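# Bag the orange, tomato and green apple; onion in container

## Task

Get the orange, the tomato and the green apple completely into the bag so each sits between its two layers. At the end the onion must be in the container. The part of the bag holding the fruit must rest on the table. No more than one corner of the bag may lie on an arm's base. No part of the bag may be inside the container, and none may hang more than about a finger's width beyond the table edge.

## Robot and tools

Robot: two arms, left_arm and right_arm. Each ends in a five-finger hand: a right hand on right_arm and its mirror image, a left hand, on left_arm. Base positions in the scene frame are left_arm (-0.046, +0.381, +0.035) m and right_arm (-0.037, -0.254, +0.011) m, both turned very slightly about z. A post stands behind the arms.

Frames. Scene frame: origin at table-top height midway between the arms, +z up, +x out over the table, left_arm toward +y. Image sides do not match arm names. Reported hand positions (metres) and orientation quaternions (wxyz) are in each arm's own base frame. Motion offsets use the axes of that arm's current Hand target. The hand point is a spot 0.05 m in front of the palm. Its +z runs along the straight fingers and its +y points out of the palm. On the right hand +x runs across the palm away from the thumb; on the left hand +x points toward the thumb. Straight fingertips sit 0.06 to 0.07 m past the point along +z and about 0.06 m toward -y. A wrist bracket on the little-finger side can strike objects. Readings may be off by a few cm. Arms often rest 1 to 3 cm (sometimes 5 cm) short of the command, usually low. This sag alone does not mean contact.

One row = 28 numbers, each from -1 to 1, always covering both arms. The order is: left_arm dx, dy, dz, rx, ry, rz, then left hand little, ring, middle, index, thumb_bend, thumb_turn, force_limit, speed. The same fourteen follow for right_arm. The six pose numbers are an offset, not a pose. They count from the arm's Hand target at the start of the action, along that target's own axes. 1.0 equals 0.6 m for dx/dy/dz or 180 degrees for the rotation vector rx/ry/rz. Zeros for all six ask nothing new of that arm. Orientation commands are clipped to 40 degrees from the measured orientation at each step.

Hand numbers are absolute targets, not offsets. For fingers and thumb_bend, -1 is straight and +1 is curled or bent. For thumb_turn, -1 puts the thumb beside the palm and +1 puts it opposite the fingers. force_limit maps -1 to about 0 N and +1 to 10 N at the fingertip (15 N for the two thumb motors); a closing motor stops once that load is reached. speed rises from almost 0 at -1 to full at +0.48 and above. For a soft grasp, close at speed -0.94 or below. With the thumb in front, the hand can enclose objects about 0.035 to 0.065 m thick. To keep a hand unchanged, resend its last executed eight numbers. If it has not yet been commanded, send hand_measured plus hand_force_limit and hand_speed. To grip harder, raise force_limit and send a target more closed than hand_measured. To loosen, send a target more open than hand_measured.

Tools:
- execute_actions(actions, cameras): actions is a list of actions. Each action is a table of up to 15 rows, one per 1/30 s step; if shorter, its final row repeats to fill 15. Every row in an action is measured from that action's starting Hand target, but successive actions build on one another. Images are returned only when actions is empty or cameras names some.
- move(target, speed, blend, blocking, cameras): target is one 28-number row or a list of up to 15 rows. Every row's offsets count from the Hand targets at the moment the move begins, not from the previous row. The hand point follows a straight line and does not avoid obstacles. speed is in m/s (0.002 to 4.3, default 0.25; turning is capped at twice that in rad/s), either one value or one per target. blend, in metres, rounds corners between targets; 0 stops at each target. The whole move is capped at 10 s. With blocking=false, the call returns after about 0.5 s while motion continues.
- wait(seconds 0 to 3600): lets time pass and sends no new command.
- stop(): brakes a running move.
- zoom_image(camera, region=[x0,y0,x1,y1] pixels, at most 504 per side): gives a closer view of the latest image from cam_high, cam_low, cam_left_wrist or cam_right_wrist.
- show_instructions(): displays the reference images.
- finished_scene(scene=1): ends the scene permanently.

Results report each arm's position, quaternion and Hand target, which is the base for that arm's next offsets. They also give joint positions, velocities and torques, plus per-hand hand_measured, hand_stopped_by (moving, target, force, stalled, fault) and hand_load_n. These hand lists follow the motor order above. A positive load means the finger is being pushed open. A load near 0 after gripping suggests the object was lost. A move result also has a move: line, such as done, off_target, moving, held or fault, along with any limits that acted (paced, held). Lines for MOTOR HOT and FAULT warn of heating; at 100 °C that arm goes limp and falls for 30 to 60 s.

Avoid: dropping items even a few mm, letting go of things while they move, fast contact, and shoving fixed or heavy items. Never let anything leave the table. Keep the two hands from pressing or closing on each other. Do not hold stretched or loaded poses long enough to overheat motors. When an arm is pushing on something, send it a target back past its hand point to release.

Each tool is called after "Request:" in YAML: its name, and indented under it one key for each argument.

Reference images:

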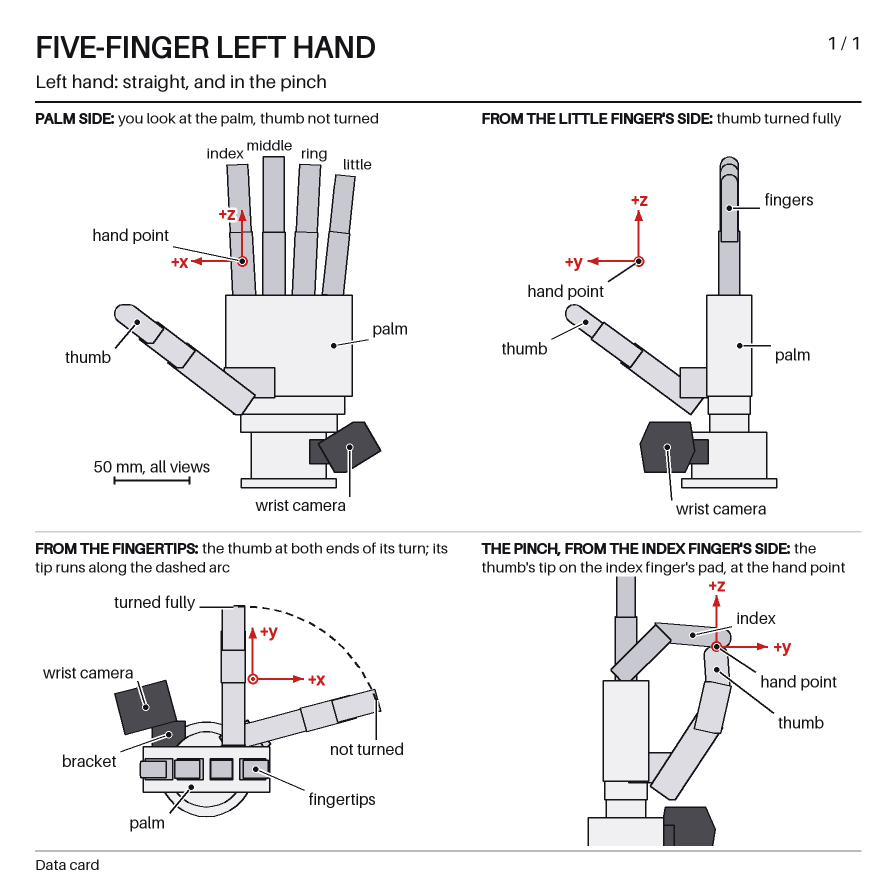

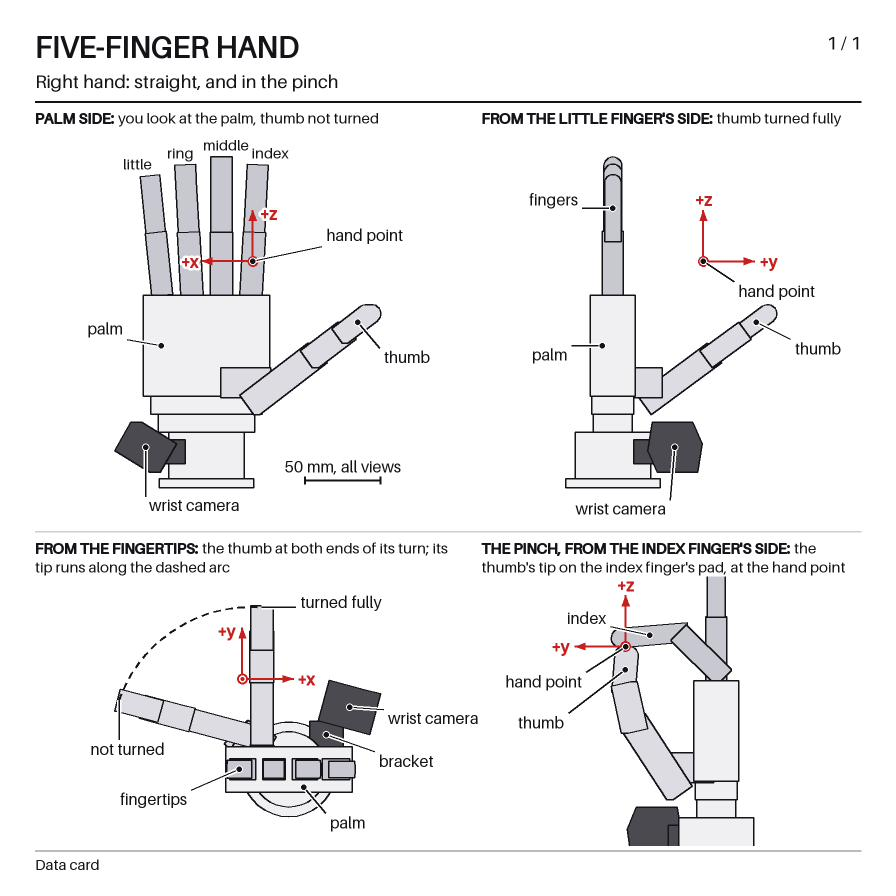

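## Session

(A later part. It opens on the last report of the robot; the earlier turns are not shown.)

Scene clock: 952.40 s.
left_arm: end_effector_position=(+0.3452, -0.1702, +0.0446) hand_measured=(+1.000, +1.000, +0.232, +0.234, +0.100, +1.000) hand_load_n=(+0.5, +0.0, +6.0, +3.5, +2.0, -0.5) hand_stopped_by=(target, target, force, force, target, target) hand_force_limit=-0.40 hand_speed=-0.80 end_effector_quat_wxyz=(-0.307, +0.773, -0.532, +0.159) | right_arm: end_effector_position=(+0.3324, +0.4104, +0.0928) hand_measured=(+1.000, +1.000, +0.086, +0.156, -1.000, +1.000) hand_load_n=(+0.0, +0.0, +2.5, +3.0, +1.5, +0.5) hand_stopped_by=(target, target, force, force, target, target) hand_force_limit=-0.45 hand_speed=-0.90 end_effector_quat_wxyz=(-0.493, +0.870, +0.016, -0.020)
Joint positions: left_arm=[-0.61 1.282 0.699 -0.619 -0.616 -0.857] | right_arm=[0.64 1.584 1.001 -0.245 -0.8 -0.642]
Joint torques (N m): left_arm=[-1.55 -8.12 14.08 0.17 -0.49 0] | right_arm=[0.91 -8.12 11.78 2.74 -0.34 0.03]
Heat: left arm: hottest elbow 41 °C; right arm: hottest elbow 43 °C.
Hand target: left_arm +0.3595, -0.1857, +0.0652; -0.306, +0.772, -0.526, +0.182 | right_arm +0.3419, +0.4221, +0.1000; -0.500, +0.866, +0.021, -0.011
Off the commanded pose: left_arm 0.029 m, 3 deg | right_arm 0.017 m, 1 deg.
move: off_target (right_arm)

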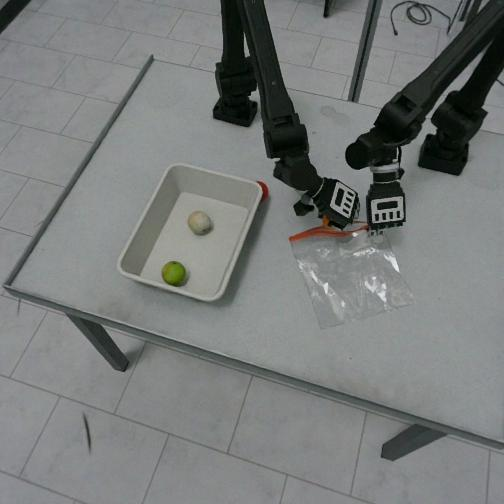

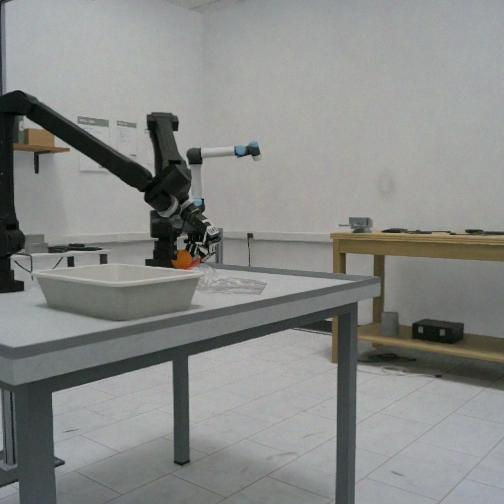

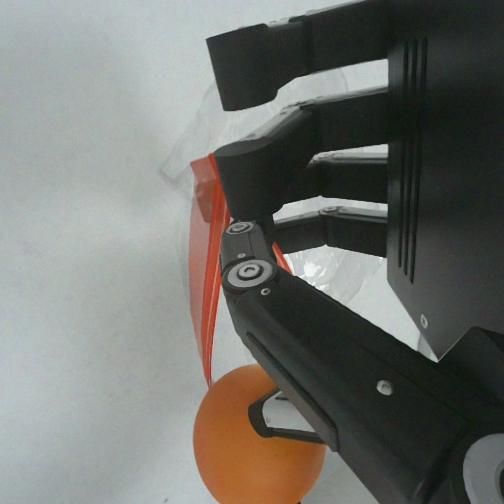

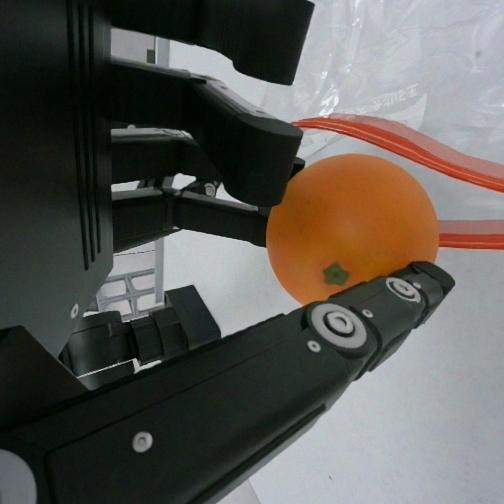

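Request:
move:
  target: [0,0,0,0,0,0,1,1,0.25,0.25,0.1,1,-0.4,-0.8,0,0.0318,0.0183,0,0,0,1,1,0.4,0.4,-1,1,-0.45,-0.9]
  speed: 0.05
  cameras: ["cam_high","cam_low","cam_left_wrist","cam_right_wrist"]

Request:
zoom_image:
  camera: "cam_high"
  region: [270, 180, 370, 280]

Scene clock: 954.80 s.
left_arm: end_effector_position=(+0.3452, -0.1702, +0.0446) hand_measured=(+1.000, +1.000, +0.232, +0.234, +0.100, +1.000) hand_load_n=(+0.0, +0.0, +5.5, +3.5, +1.5, +0.0) hand_stopped_by=(target, target, force, force, target, target) hand_force_limit=-0.40 hand_speed=-0.80 end_effector_quat_wxyz=(-0.307, +0.773, -0.532, +0.159) | right_arm: end_effector_position=(+0.3411, +0.4170, +0.0830) hand_measured=(+1.000, +1.000, +0.086, +0.156, -1.000, +1.000) hand_load_n=(+0.0, +0.0, +2.5, +3.0, +1.5, +0.0) hand_stopped_by=(target, target, force, force, target, target) hand_force_limit=-0.45 hand_speed=-0.90 end_effector_quat_wxyz=(-0.500, +0.866, +0.022, -0.010)
Joint positions: left_arm=[-0.61 1.282 0.699 -0.619 -0.616 -0.857] | right_arm=[0.64 1.616 1.001 -0.185 -0.8 -0.641]
Joint torques (N m): left_arm=[-1.55 -8.12 14.08 0.18 -0.5 0] | right_arm=[0.91 -8.12 9.35 2.78 -0.32 0.03]
Heat: left arm: hottest elbow 41 °C; right arm: hottest elbow 43 °C.
Hand target: left_arm +0.3595, -0.1857, +0.0652; -0.306, +0.772, -0.526, +0.182 | right_arm +0.3420, +0.4221, +0.0781; -0.500, +0.866, +0.021, -0.011
Off the commanded pose: left_arm 0.029 m, 3 deg | right_arm 0.007 m, 0 deg.
move: done

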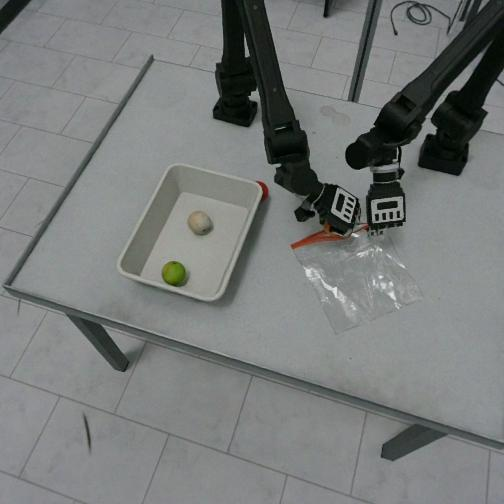

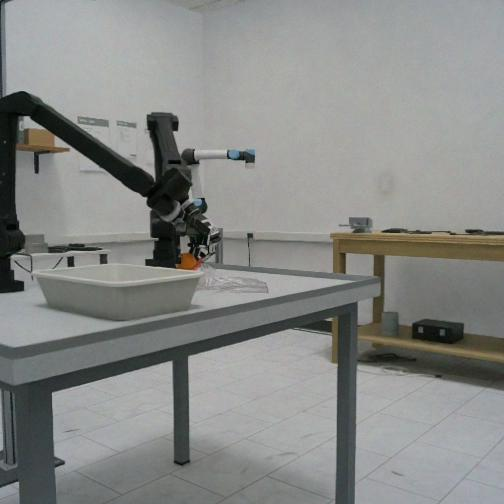

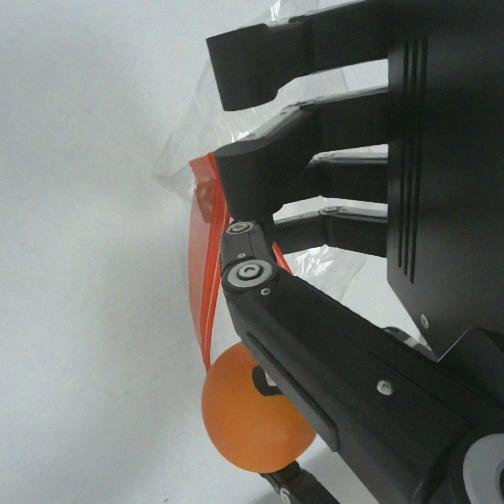

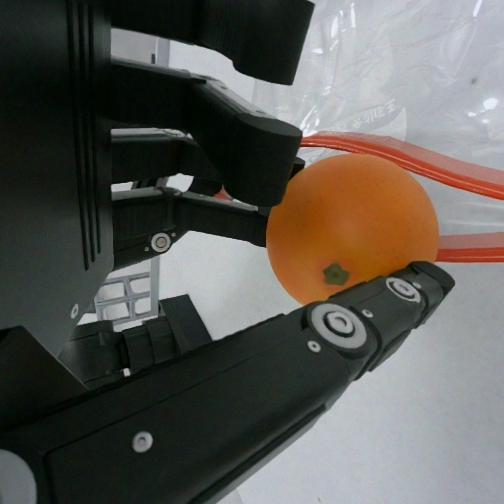

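Scaled by 5.040.

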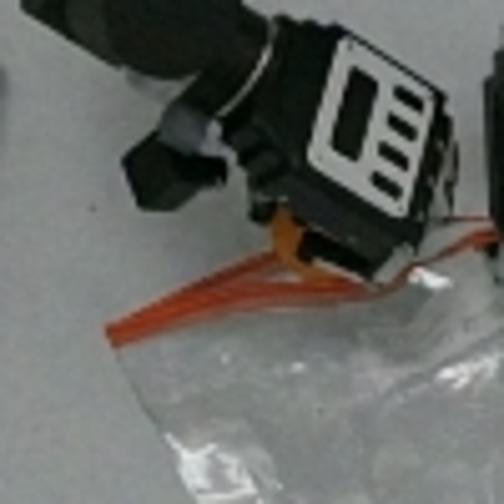

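Request:
move:
  target: [0,0,0,0,0,0,1,1,0.25,0.25,0.1,1,-0.4,-0.8,-0.0075,0.0473,0.0248,0,0,0,1,1,0.4,0.4,-1,1,-0.45,-0.9]
  speed: 0.05
  cameras: ["cam_high","cam_low","cam_left_wrist","cam_right_wrist"]

Request:
zoom_image:
  camera: "cam_high"
  region: [270, 180, 370, 280]

Scene clock: 956.97 s.
left_arm: end_effector_position=(+0.3452, -0.1702, +0.0446) hand_measured=(+1.000, +1.000, +0.232, +0.234, +0.100, +1.000) hand_load_n=(+0.0, +0.0, +5.5, +4.0, +2.0, +0.0) hand_stopped_by=(target, target, force, force, target, target) hand_force_limit=-0.40 hand_speed=-0.80 end_effector_quat_wxyz=(-0.307, +0.773, -0.532, +0.159) | right_arm: end_effector_position=(+0.3416, +0.4175, +0.0559) hand_measured=(+1.000, +1.000, +0.086, +0.156, -1.000, +1.000) hand_load_n=(+0.0, +0.0, +2.5, +3.0, +1.5, +0.0) hand_stopped_by=(target, target, force, force, target, target) hand_force_limit=-0.45 hand_speed=-0.90 end_effector_quat_wxyz=(-0.503, +0.864, +0.023, -0.006)
Joint positions: left_arm=[-0.61 1.282 0.699 -0.619 -0.616 -0.857] | right_arm=[0.64 1.661 0.966 -0.092 -0.798 -0.638]
Joint velocities: left_arm=[-0.005 -0.044 0.002 -0.002 0.007 -0.022] | right_arm=[within noise]
Joint torques (N m): left_arm=[-1.55 -8.12 14.08 0.17 -0.49 0] | right_arm=[1.08 -8.29 7.95 2.81 -0.29 0.01]
Heat: left arm: hottest elbow 41 °C; right arm: hottest elbow 43 °C.
Hand target: left_arm +0.3595, -0.1857, +0.0652; -0.306, +0.772, -0.526, +0.182 | right_arm +0.3377, +0.4205, +0.0460; -0.500, +0.866, +0.021, -0.011
Off the commanded pose: left_arm 0.029 m, 3 deg | right_arm 0.011 m, 1 deg.
move: off_target (right_arm)

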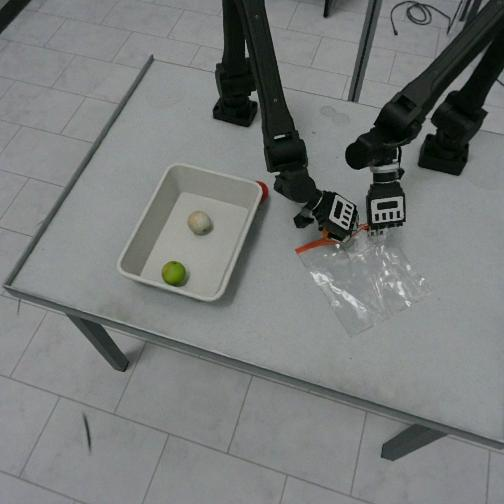

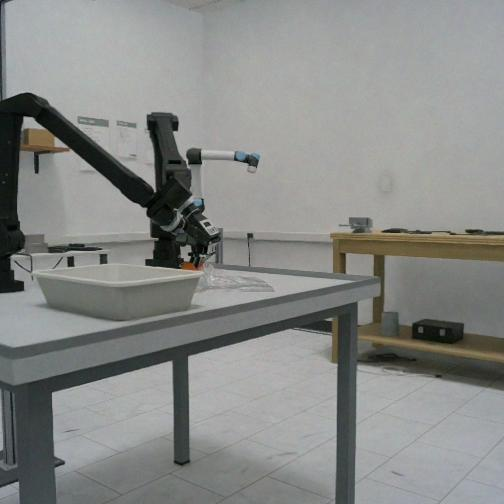

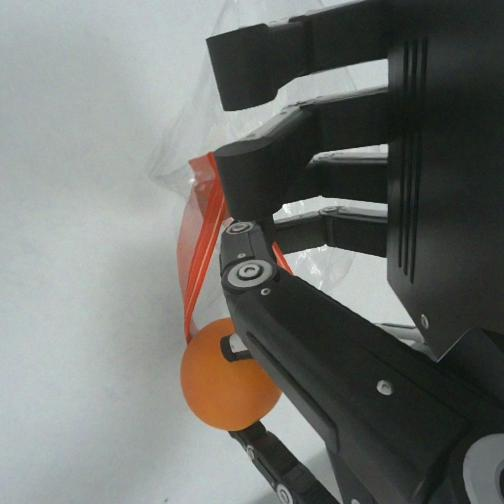

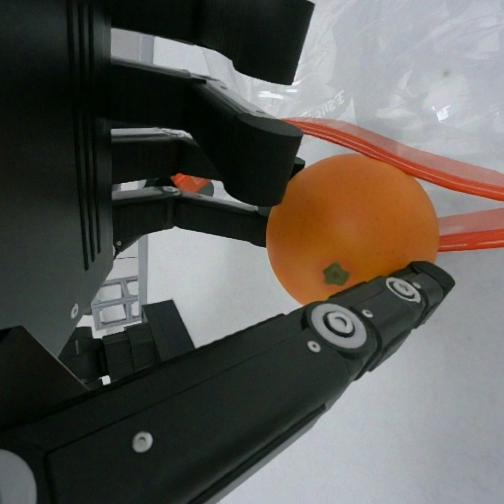

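Scaled by 5.040.

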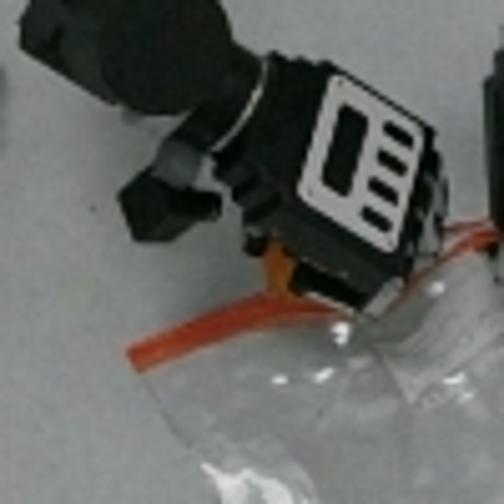

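Request:
move:
  target: [0,0,0,0,0,0,1,1,0.25,0.25,0.1,1,-0.4,-0.8,0.01,0.0268,0.015,0,0,0,1,1,0.4,0.4,-1,1,-0.45,-0.9]
  speed: 0.05
  cameras: ["cam_high","cam_low","cam_left_wrist","cam_right_wrist"]

Request:
zoom_image:
  camera: "cam_high"
  region: [270, 180, 370, 280]

Request:
zoom_image:
  camera: "cam_left_wrist"
  region: [130, 250, 330, 450]

Scene clock: 959.90 s.
left_arm: end_effector_position=(+0.3452, -0.1701, +0.0446) hand_measured=(+1.000, +1.000, +0.232, +0.234, +0.100, +1.000) hand_load_n=(+0.0, +0.0, +5.5, +4.0, +1.5, +0.0) hand_stopped_by=(target, target, force, force, target, target) hand_force_limit=-0.40 hand_speed=-0.80 end_effector_quat_wxyz=(-0.307, +0.773, -0.532, +0.159) | right_arm: end_effector_position=(+0.3450, +0.4205, +0.0382) hand_measured=(+1.000, +1.000, +0.086, +0.156, -1.000, +1.000) hand_load_n=(+0.0, +0.0, +2.5, +2.5, +1.5, +0.0) hand_stopped_by=(target, target, force, force, target, target) hand_force_limit=-0.45 hand_speed=-0.90 end_effector_quat_wxyz=(-0.503, +0.864, +0.022, -0.007)
Joint positions: left_arm=[-0.61 1.282 0.699 -0.619 -0.617 -0.857] | right_arm=[0.64 1.705 0.966 -0.05 -0.8 -0.637]
Joint torques (N m): left_arm=[-1.61 -8.12 14.06 0.18 -0.49 0] | right_arm=[0.44 -8.29 7.75 2.73 -0.4 -0.05]
Heat: left arm: hottest elbow 41 °C; right arm: hottest elbow 43 °C.
Hand target: left_arm +0.3595, -0.1857, +0.0652; -0.306, +0.773, -0.526, +0.183 | right_arm +0.3437, +0.4205, +0.0275; -0.500, +0.866, +0.021, -0.011
Off the commanded pose: left_arm 0.029 m, 3 deg | right_arm 0.011 m, 1 deg.
move: off_target (right_arm)

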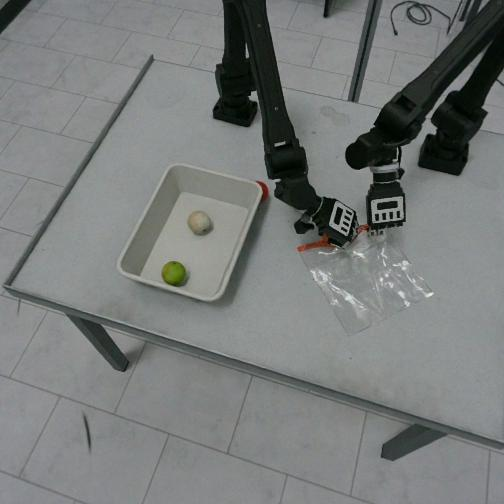

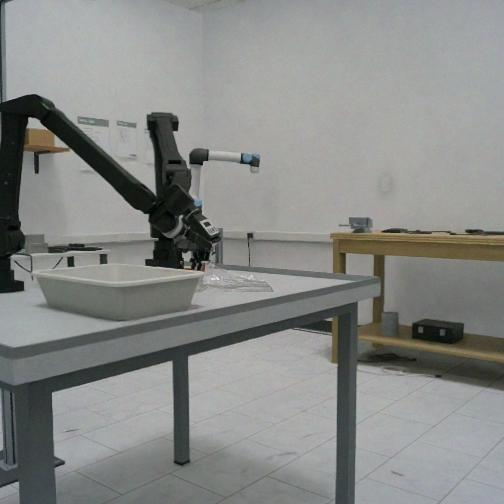

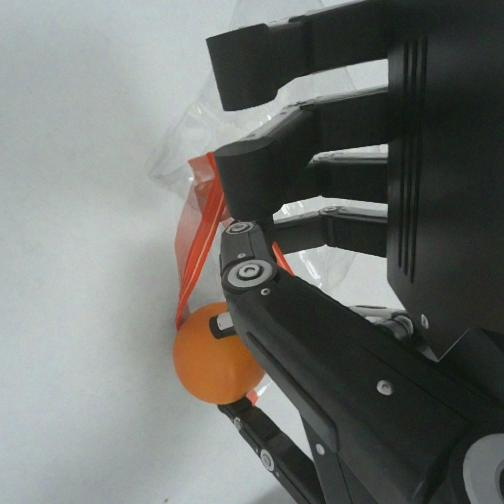

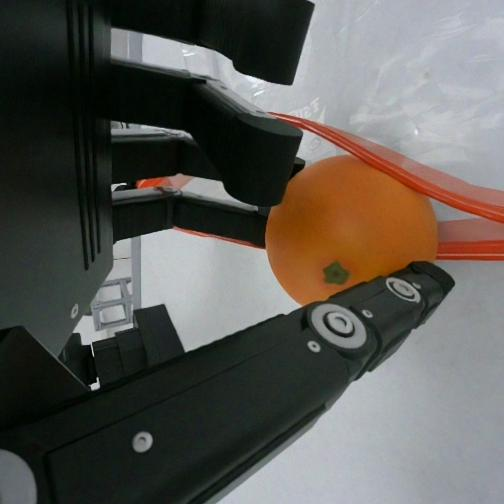

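Scaled by 5.040.

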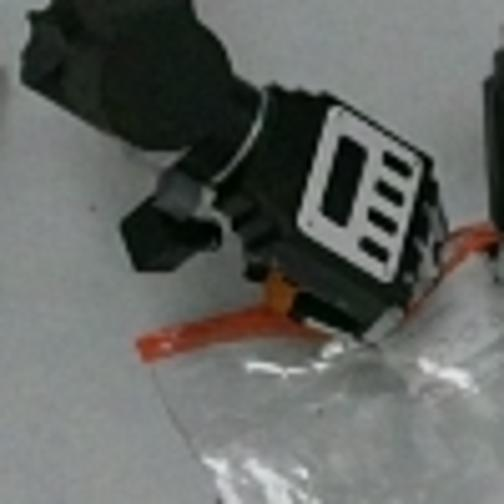

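Scaled by 2.520.

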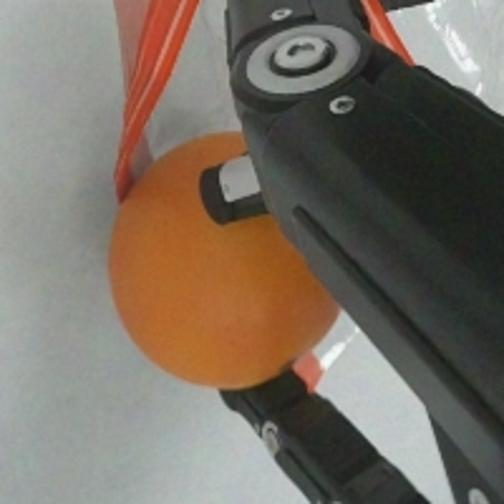

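Request:
move:
  target: [0,0,0,0,0,0,1,1,0.25,0.25,0.1,1,-0.4,-0.8,0,0,0,0,0,0,1,1,-0.1,-0.1,-1,1,-0.45,-0.85]
  speed: 0.05
  cameras: ["cam_high","cam_left_wrist","cam_right_wrist"]

Scene clock: 963.60 s.
left_arm: end_effector_position=(+0.3453, -0.1699, +0.0447) hand_measured=(+1.000, +1.000, +0.232, +0.234, +0.100, +1.000) hand_load_n=(+0.0, +0.0, +5.5, +4.0, +1.5, +0.0) hand_stopped_by=(target, target, force, force, target, target) hand_force_limit=-0.40 hand_speed=-0.80 end_effector_quat_wxyz=(-0.308, +0.773, -0.532, +0.159) | right_arm: end_effector_position=(+0.3450, +0.4205, +0.0382) hand_measured=(+1.000, +1.000, -0.100, -0.100, -1.000, +1.000) hand_load_n=(+0.0, +0.0, +0.0, +0.0, +0.0, +0.0) hand_stopped_by=(target, target, target, target, target, target) hand_force_limit=-0.45 hand_speed=-0.85 end_effector_quat_wxyz=(-0.503, +0.864, +0.022, -0.007)
Joint positions: left_arm=[-0.61 1.282 0.699 -0.619 -0.618 -0.857] | right_arm=[0.64 1.705 0.966 -0.05 -0.8 -0.637]
Joint torques (N m): left_arm=[-1.61 -8.06 14.08 0.18 -0.44 0] | right_arm=[0.44 -8.47 7.73 2.71 -0.41 -0.05]
Heat: left arm: hottest elbow 41 °C; right arm: hottest elbow 43 °C.
Hand target: left_arm +0.3595, -0.1857, +0.0652; -0.306, +0.773, -0.526, +0.183 | right_arm +0.3437, +0.4205, +0.0275; -0.500, +0.866, +0.021, -0.011
Off the commanded pose: left_arm 0.029 m, 3 deg | right_arm 0.011 m, 1 deg.
move: done

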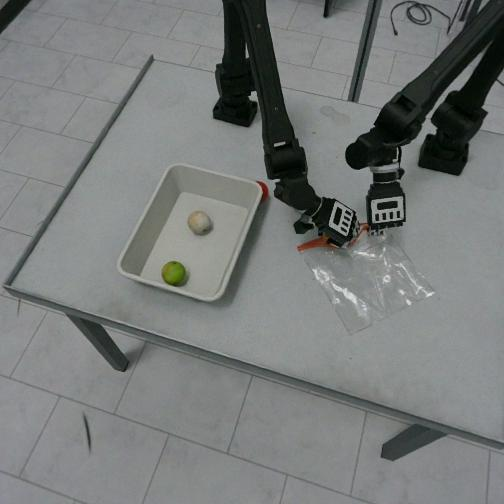

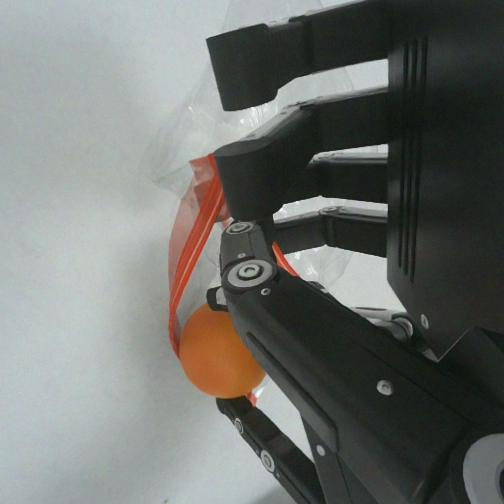

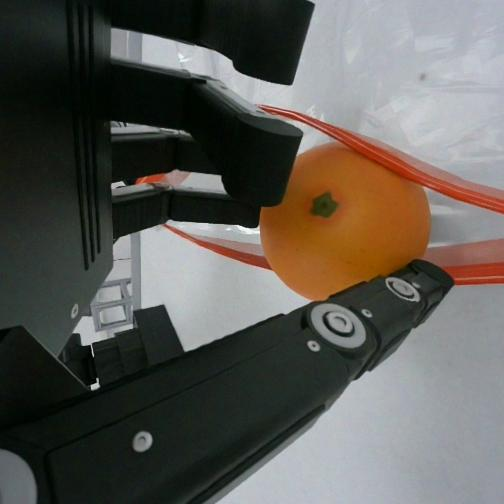

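Request:
move:
  target: [0,0,0,0,0,0,1,1,0.25,0.25,0.1,1,-0.4,-0.8,0.004,-0.0933,-0.0385,0,0,0,1,1,-0.1,-0.1,-1,1,-0.45,-0.85]
  speed: 0.06
  cameras: ["cam_high","cam_left_wrist","cam_right_wrist"]

Request:
zoom_image:
  camera: "cam_high"
  region: [270, 180, 370, 280]

Scene clock: 966.53 s.
left_arm: end_effector_position=(+0.3453, -0.1699, +0.0447) hand_measured=(+1.000, +1.000, +0.232, +0.234, +0.100, +1.000) hand_load_n=(+0.0, +0.0, +6.0, +4.0, +2.0, +0.0) hand_stopped_by=(target, target, force, force, target, target) hand_force_limit=-0.40 hand_speed=-0.80 end_effector_quat_wxyz=(-0.308, +0.773, -0.532, +0.159) | right_arm: end_effector_position=(+0.3396, +0.4176, +0.0726) hand_measured=(+1.000, +1.000, -0.100, -0.100, -1.000, +1.000) hand_load_n=(+0.0, +0.0, +0.0, +0.0, +0.0, +0.0) hand_stopped_by=(target, target, target, target, target, target) hand_force_limit=-0.45 hand_speed=-0.85 end_effector_quat_wxyz=(-0.494, +0.869, +0.015, -0.018)
Joint positions: left_arm=[-0.61 1.282 0.699 -0.619 -0.618 -0.857] | right_arm=[0.643 1.637 1.002 -0.184 -0.796 -0.634]
Joint torques (N m): left_arm=[-1.61 -8.12 14.06 0.17 -0.44 0] | right_arm=[1.14 -9.88 11.77 1.68 -0.31 0.02]
Heat: left arm: hottest elbow 42 °C; right arm: hottest elbow 43 °C.
Hand target: left_arm +0.3595, -0.1857, +0.0652; -0.306, +0.773, -0.526, +0.183 | right_arm +0.3456, +0.4286, +0.0875; -0.500, +0.866, +0.021, -0.011
Off the commanded pose: left_arm 0.029 m, 3 deg | right_arm 0.020 m, 1 deg.
move: off_target (right_arm)

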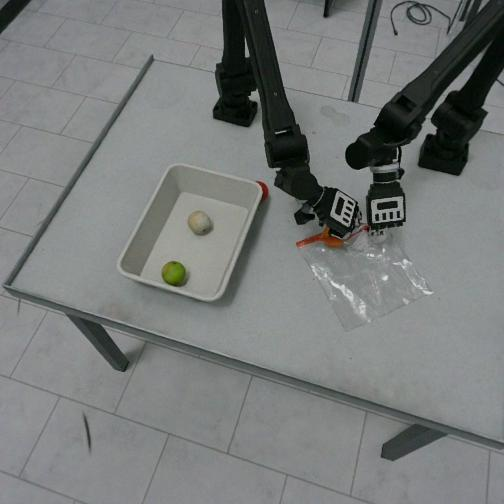

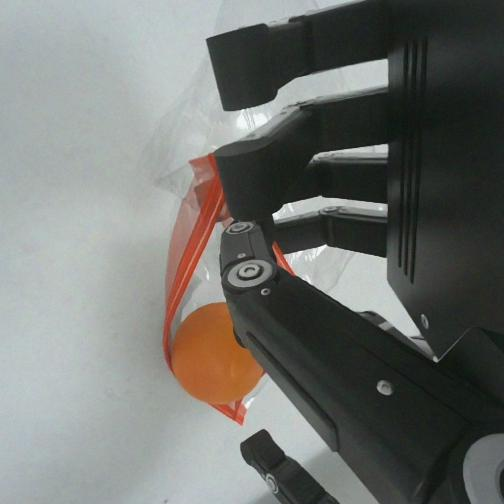

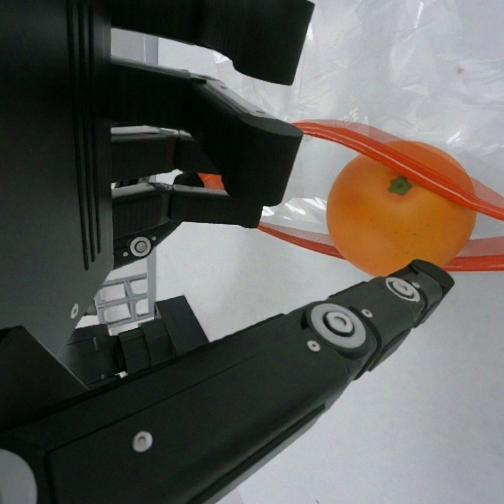

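Scaled by 5.040.

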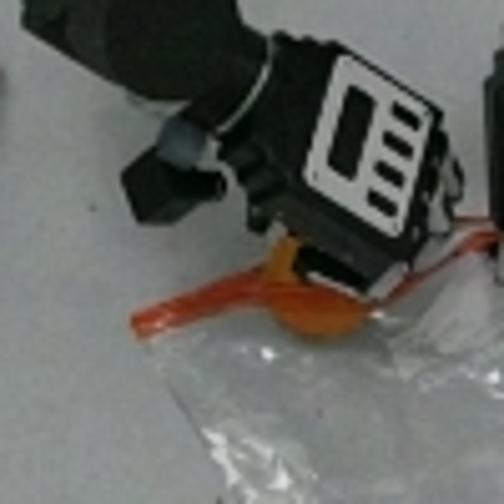

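Request:
execute_actions:
  actions: []

Scene clock: 969.63 s.
left_arm: end_effector_position=(+0.3453, -0.1699, +0.0447) hand_measured=(+1.000, +1.000, +0.232, +0.234, +0.100, +1.000) hand_load_n=(+0.0, +0.0, +5.5, +4.0, +1.5, +0.0) hand_stopped_by=(target, target, force, force, target, target) hand_force_limit=-0.40 hand_speed=-0.80 end_effector_quat_wxyz=(-0.308, +0.773, -0.532, +0.159) | right_arm: end_effector_position=(+0.3396, +0.4176, +0.0726) hand_measured=(+1.000, +1.000, -0.100, -0.100, -1.000, +1.000) hand_load_n=(+0.0, +0.0, +0.0, +0.0, +0.0, +0.5) hand_stopped_by=(target, target, target, target, target, target) hand_force_limit=-0.45 hand_speed=-0.85 end_effector_quat_wxyz=(-0.494, +0.869, +0.015, -0.018)
Joint positions: left_arm=[-0.61 1.282 0.699 -0.619 -0.618 -0.857] | right_arm=[0.643 1.637 1.002 -0.184 -0.796 -0.634]
Joint velocities: within noise
Joint torques (N m): left_arm=[-1.61 -8.06 14.08 0.17 -0.44 0] | right_arm=[1.14 -9.93 11.75 1.63 -0.31 0.02]
Motor temperatures (°C): left_arm=[30 33 42 29 28 27] | right_arm=[27 34 43 26 29 27]
Heat: left arm: hottest elbow 42 °C; right arm: hottest elbow 43 °C.
Hand target: left_arm +0.3595, -0.1857, +0.0652; -0.306, +0.773, -0.526, +0.183 | right_arm +0.3456, +0.4286, +0.0875; -0.500, +0.866, +0.021, -0.011
Off the commanded pose: left_arm 0.029 m, 3 deg | right_arm 0.020 m, 1 deg.

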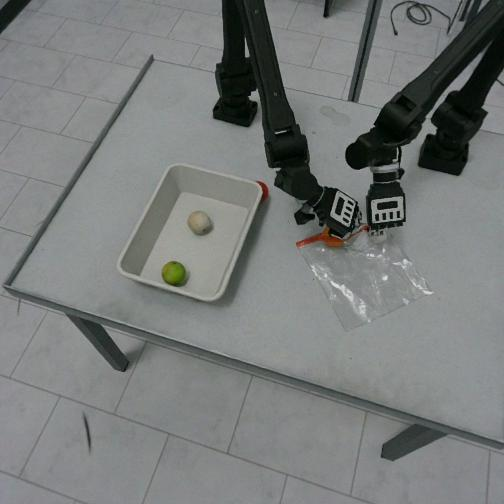

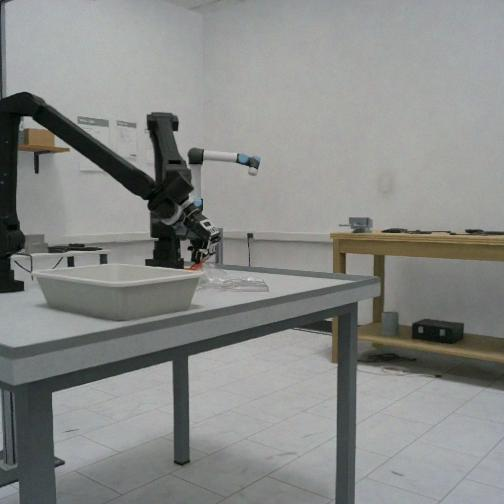

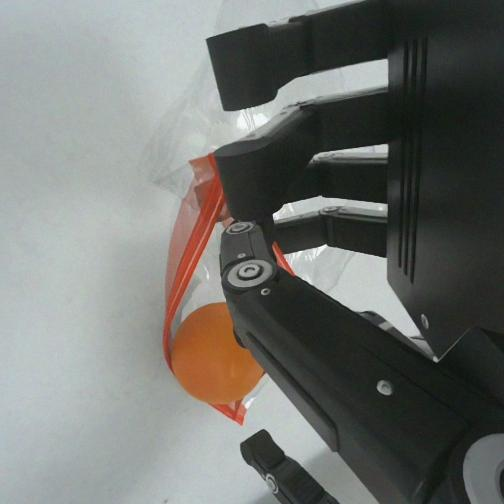

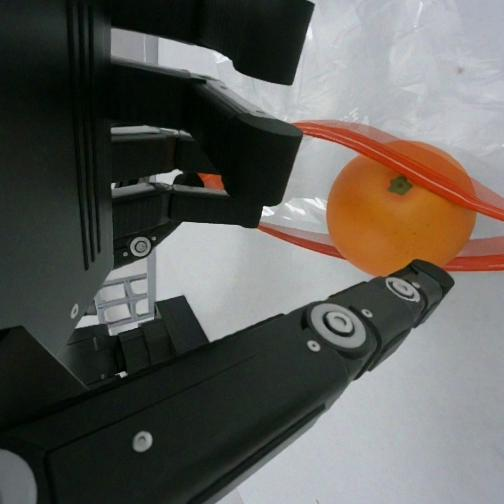

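Request:
move:
  target:
    - [0,0,0,0,0,0,1,1,0.25,0.25,0.1,1,-0.4,-0.8,0,-0.087,-0.05,0,0,0,1,1,-0.1,-0.1,-1,1,-0.45,-0.85]
  speed: 0.06
  cameras: ["all"]

Scene clock: 977.00 s.
left_arm: end_effector_position=(+0.3451, -0.1696, +0.0446) hand_measured=(+1.000, +1.000, +0.232, +0.234, +0.100, +1.000) hand_load_n=(+0.0, +0.0, +5.5, +3.5, +1.5, +0.0) hand_stopped_by=(target, target, force, force, target, target) hand_force_limit=-0.40 hand_speed=-0.80 end_effector_quat_wxyz=(-0.308, +0.773, -0.532, +0.158) | right_arm: end_effector_position=(+0.3390, +0.4167, +0.1179) hand_measured=(+1.000, +1.000, -0.100, -0.100, -1.000, +1.000) hand_load_n=(+0.0, +0.0, +0.0, +0.0, +0.0, +0.0) hand_stopped_by=(target, target, target, target, target, target) hand_force_limit=-0.45 hand_speed=-0.85 end_effector_quat_wxyz=(-0.491, +0.871, +0.012, -0.021)
Joint positions: left_arm=[-0.61 1.282 0.699 -0.62 -0.618 -0.857] | right_arm=[0.643 1.57 1.063 -0.323 -0.793 -0.633]
Joint torques (N m): left_arm=[-1.55 -8.12 14.15 0.23 -0.43 -0.01] | right_arm=[0.32 -9.11 9.26 2.1 -0.43 -0.05]
Heat: left arm: hottest elbow 42 °C; right arm: hottest elbow 43 °C.
Hand target: left_arm +0.3595, -0.1857, +0.0652; -0.306, +0.773, -0.526, +0.183 | right_arm +0.3390, +0.4167, +0.1171; -0.490, +0.871, +0.012, -0.021 (not the last commanded pose)
Off the commanded pose: left_arm 0.030 m, 3 deg | right_arm 0.033 m, 2 deg.
move: held (right_arm; a check stopped the path); limits=held
pose unreachable (right arm): on one or more control steps of this call, first in action 0 (counted from 0), this arm could not follow its commanded pose, so it was not sent that pose on those steps. It may still have moved: this result reports where it is.
cause: moving toward the commanded pose would bring a part of the arm too close to another arm (a part of this arm just beyond joint 6 (wrist roll) and a part of the left arm just beyond its joint 4 (wrist pitch), 42 mm apart when this arm was first held).

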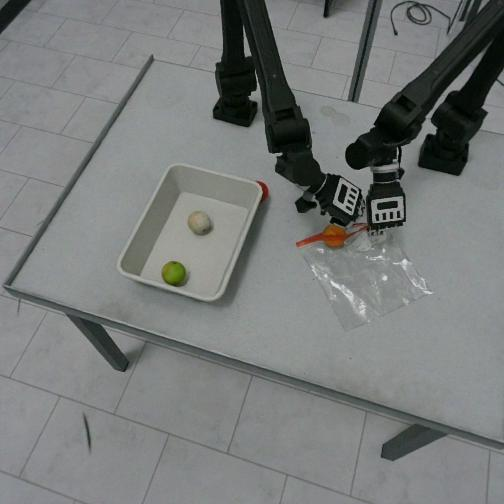

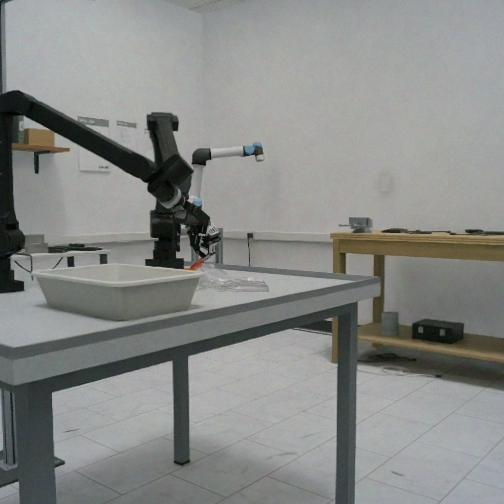

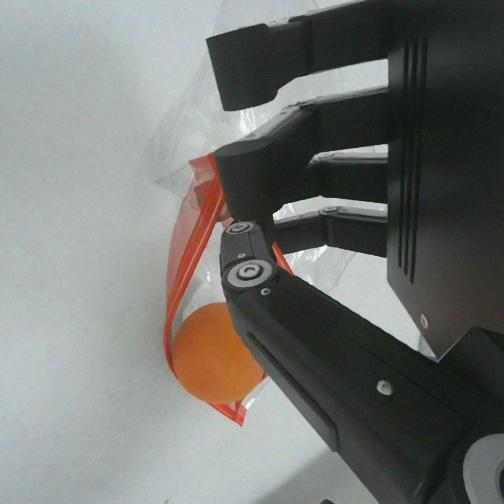

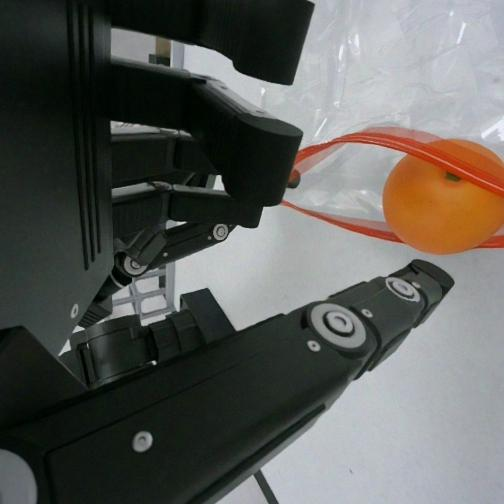

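Request:
move:
  target:
    - [0,0,0,0,0,0,1,1,0.25,0.25,0.1,1,-0.4,-0.8,0,0.0666,-0.1153,0,0,0,1,1,-0.1,-0.1,-1,1,-0.45,-0.85]
  speed: 0.1
  cameras: ["all"]

Scene clock: 979.23 s.
left_arm: end_effector_position=(+0.3451, -0.1696, +0.0446) hand_measured=(+1.000, +1.000, +0.232, +0.234, +0.100, +1.000) hand_load_n=(+0.0, +0.0, +5.5, +3.5, +1.5, -0.5) hand_stopped_by=(target, target, force, force, target, target) hand_force_limit=-0.40 hand_speed=-0.80 end_effector_quat_wxyz=(-0.308, +0.773, -0.532, +0.158) | right_arm: end_effector_position=(+0.3441, +0.3402, +0.1181) hand_measured=(+1.000, +1.000, -0.100, -0.100, -1.000, +1.000) hand_load_n=(+0.0, +0.0, +0.0, -0.5, +0.0, +0.0) hand_stopped_by=(target, target, target, target, target, target) hand_force_limit=-0.45 hand_speed=-0.85 end_effector_quat_wxyz=(-0.491, +0.871, +0.011, -0.021)
Joint positions: left_arm=[-0.61 1.282 0.699 -0.62 -0.618 -0.857] | right_arm=[0.494 1.489 0.987 -0.455 -0.887 -0.803]
Joint torques (N m): left_arm=[-1.55 -8.06 14.06 0.24 -0.44 0] | right_arm=[0.03 -8.59 8.7 1.4 -0.58 -0.13]
Heat: left arm: hottest elbow 42 °C; right arm: hottest elbow 43 °C.
Hand target: left_arm +0.3595, -0.1857, +0.0652; -0.306, +0.773, -0.526, +0.183 | right_arm +0.3423, +0.3370, +0.1187; -0.491, +0.871, +0.012, -0.021
Off the commanded pose: left_arm 0.030 m, 3 deg | right_arm 0.004 m, 0 deg.
move: done

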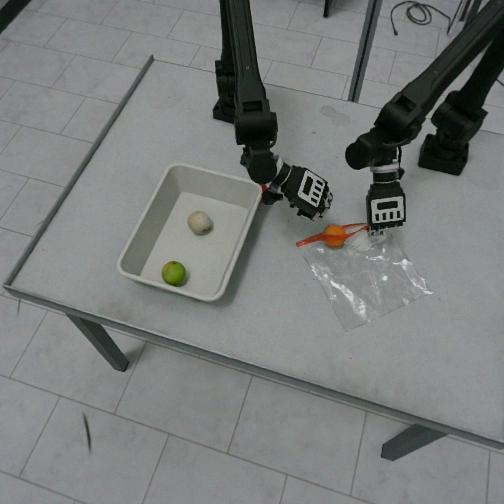

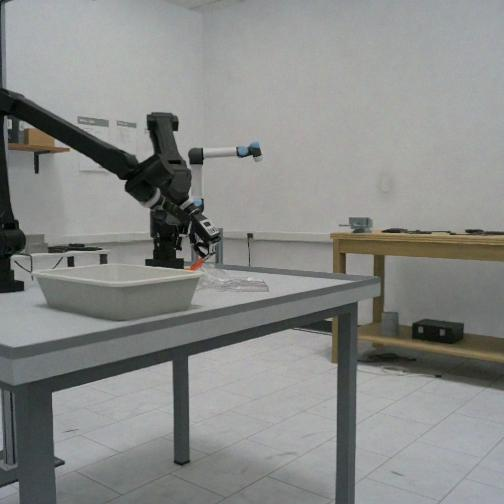

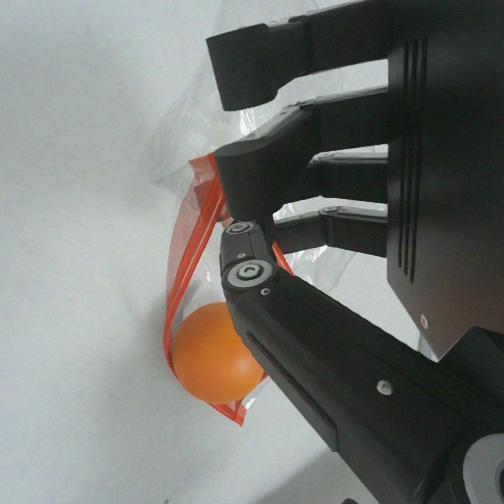

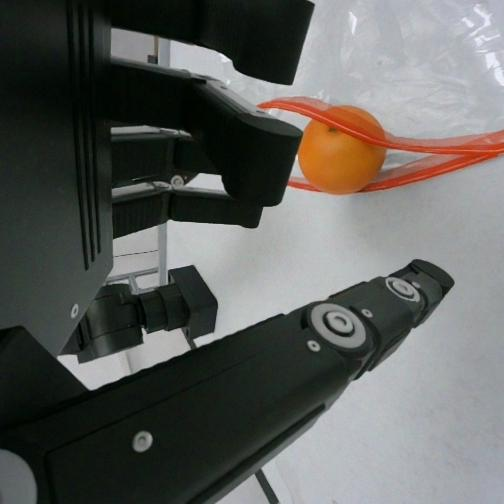

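Request:
zoom_image:
  camera: "cam_high"
  region: [260, 180, 460, 340]

Request:
zoom_image:
  camera: "cam_low"
  region: [150, 220, 300, 320]

Scaled by 2.520.

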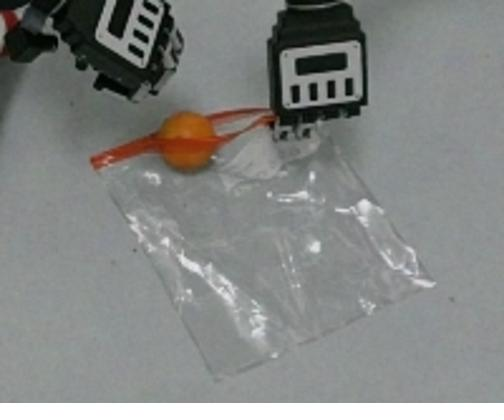

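Scaled by 3.360.

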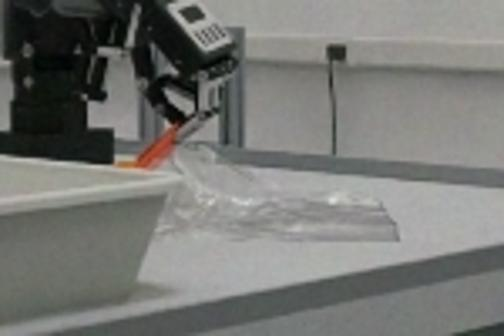

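Request:
move:
  target:
    - [0,0,0,0,0,0,1,1,0.25,0.25,0.1,1,-0.4,-0.8,-0.1438,0.0502,-0.048,0,0.2165,0.125,1,1,-1,-1,0.8,1,-0.45,0.0]
  speed: 0.12
  cameras: ["all"]

Scene clock: 992.70 s.
left_arm: end_effector_position=(+0.3451, -0.1696, +0.0446) hand_measured=(+1.000, +1.000, +0.232, +0.234, +0.100, +1.000) hand_load_n=(+0.0, +0.0, +6.0, +4.0, +1.5, +0.0) hand_stopped_by=(target, target, force, force, target, target) hand_force_limit=-0.40 hand_speed=-0.80 end_effector_quat_wxyz=(-0.308, +0.773, -0.532, +0.158) | right_arm: end_effector_position=(+0.2610, +0.2916, +0.1101) hand_measured=(+1.000, +1.000, -1.000, -1.000, +0.800, +1.000) hand_load_n=(+0.0, +0.0, +0.0, +0.0, +0.0, +0.0) hand_stopped_by=(target, target, target, target, target, target) hand_force_limit=-0.45 hand_speed=0.00 end_effector_quat_wxyz=(-0.450, +0.815, -0.318, +0.177)
Joint positions: left_arm=[-0.61 1.282 0.699 -0.62 -0.618 -0.857] | right_arm=[0.733 0.952 0.478 -0.088 -0.076 -0.051]
Joint torques (N m): left_arm=[-1.61 -8.12 14.06 0.24 -0.43 0] | right_arm=[1.03 -2.43 9.32 2.8 0.06 0.01]
Heat: left arm: hottest elbow 42 °C; right arm: hottest elbow 43 °C.
Hand target: left_arm +0.3595, -0.1857, +0.0652; -0.306, +0.773, -0.526, +0.183 | right_arm +0.2576, +0.2931, +0.1100; -0.453, +0.814, -0.318, +0.175
Off the commanded pose: left_arm 0.030 m, 3 deg | right_arm 0.004 m, 0 deg.
move: done

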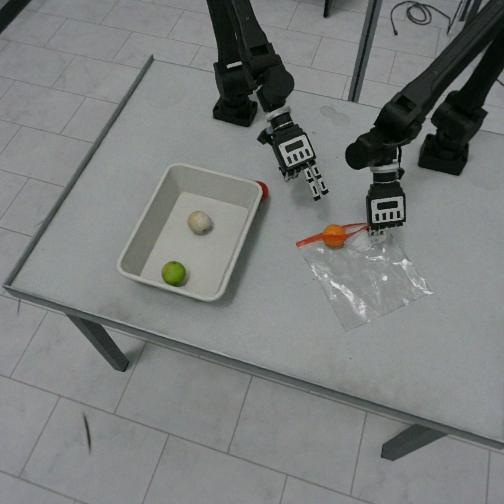

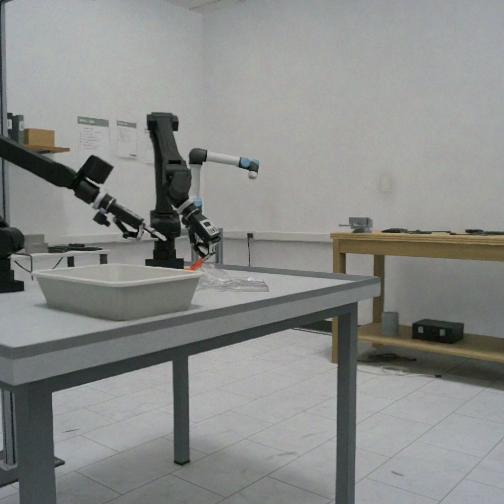

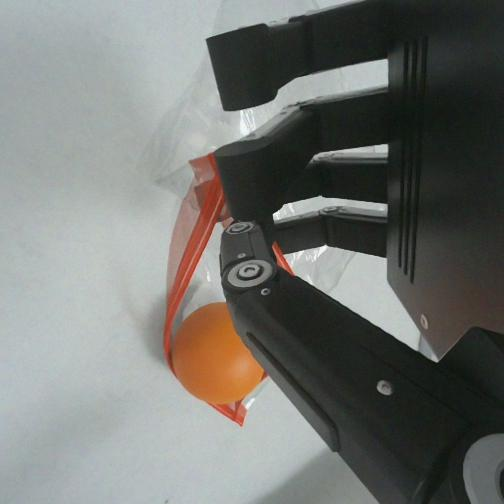

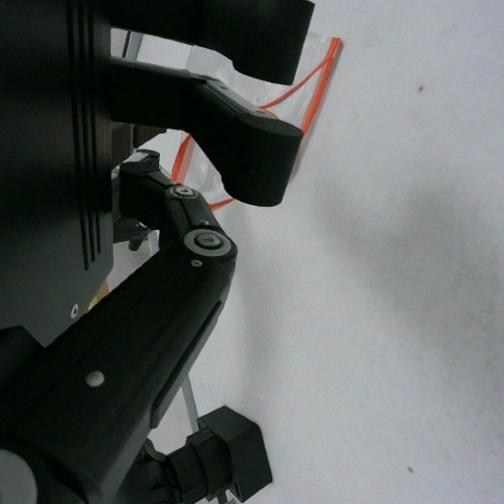

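Request:
zoom_image:
  camera: "cam_high"
  region: [270, 120, 400, 260]

Scaled by 3.600.

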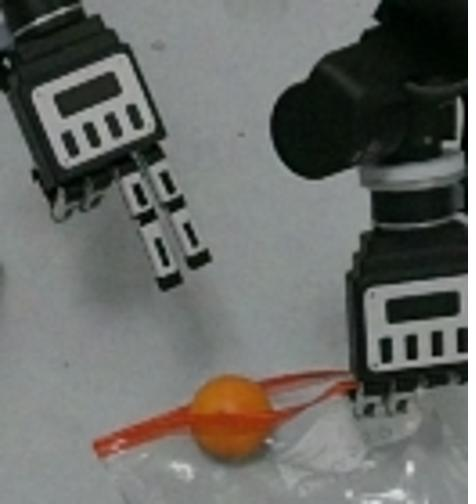

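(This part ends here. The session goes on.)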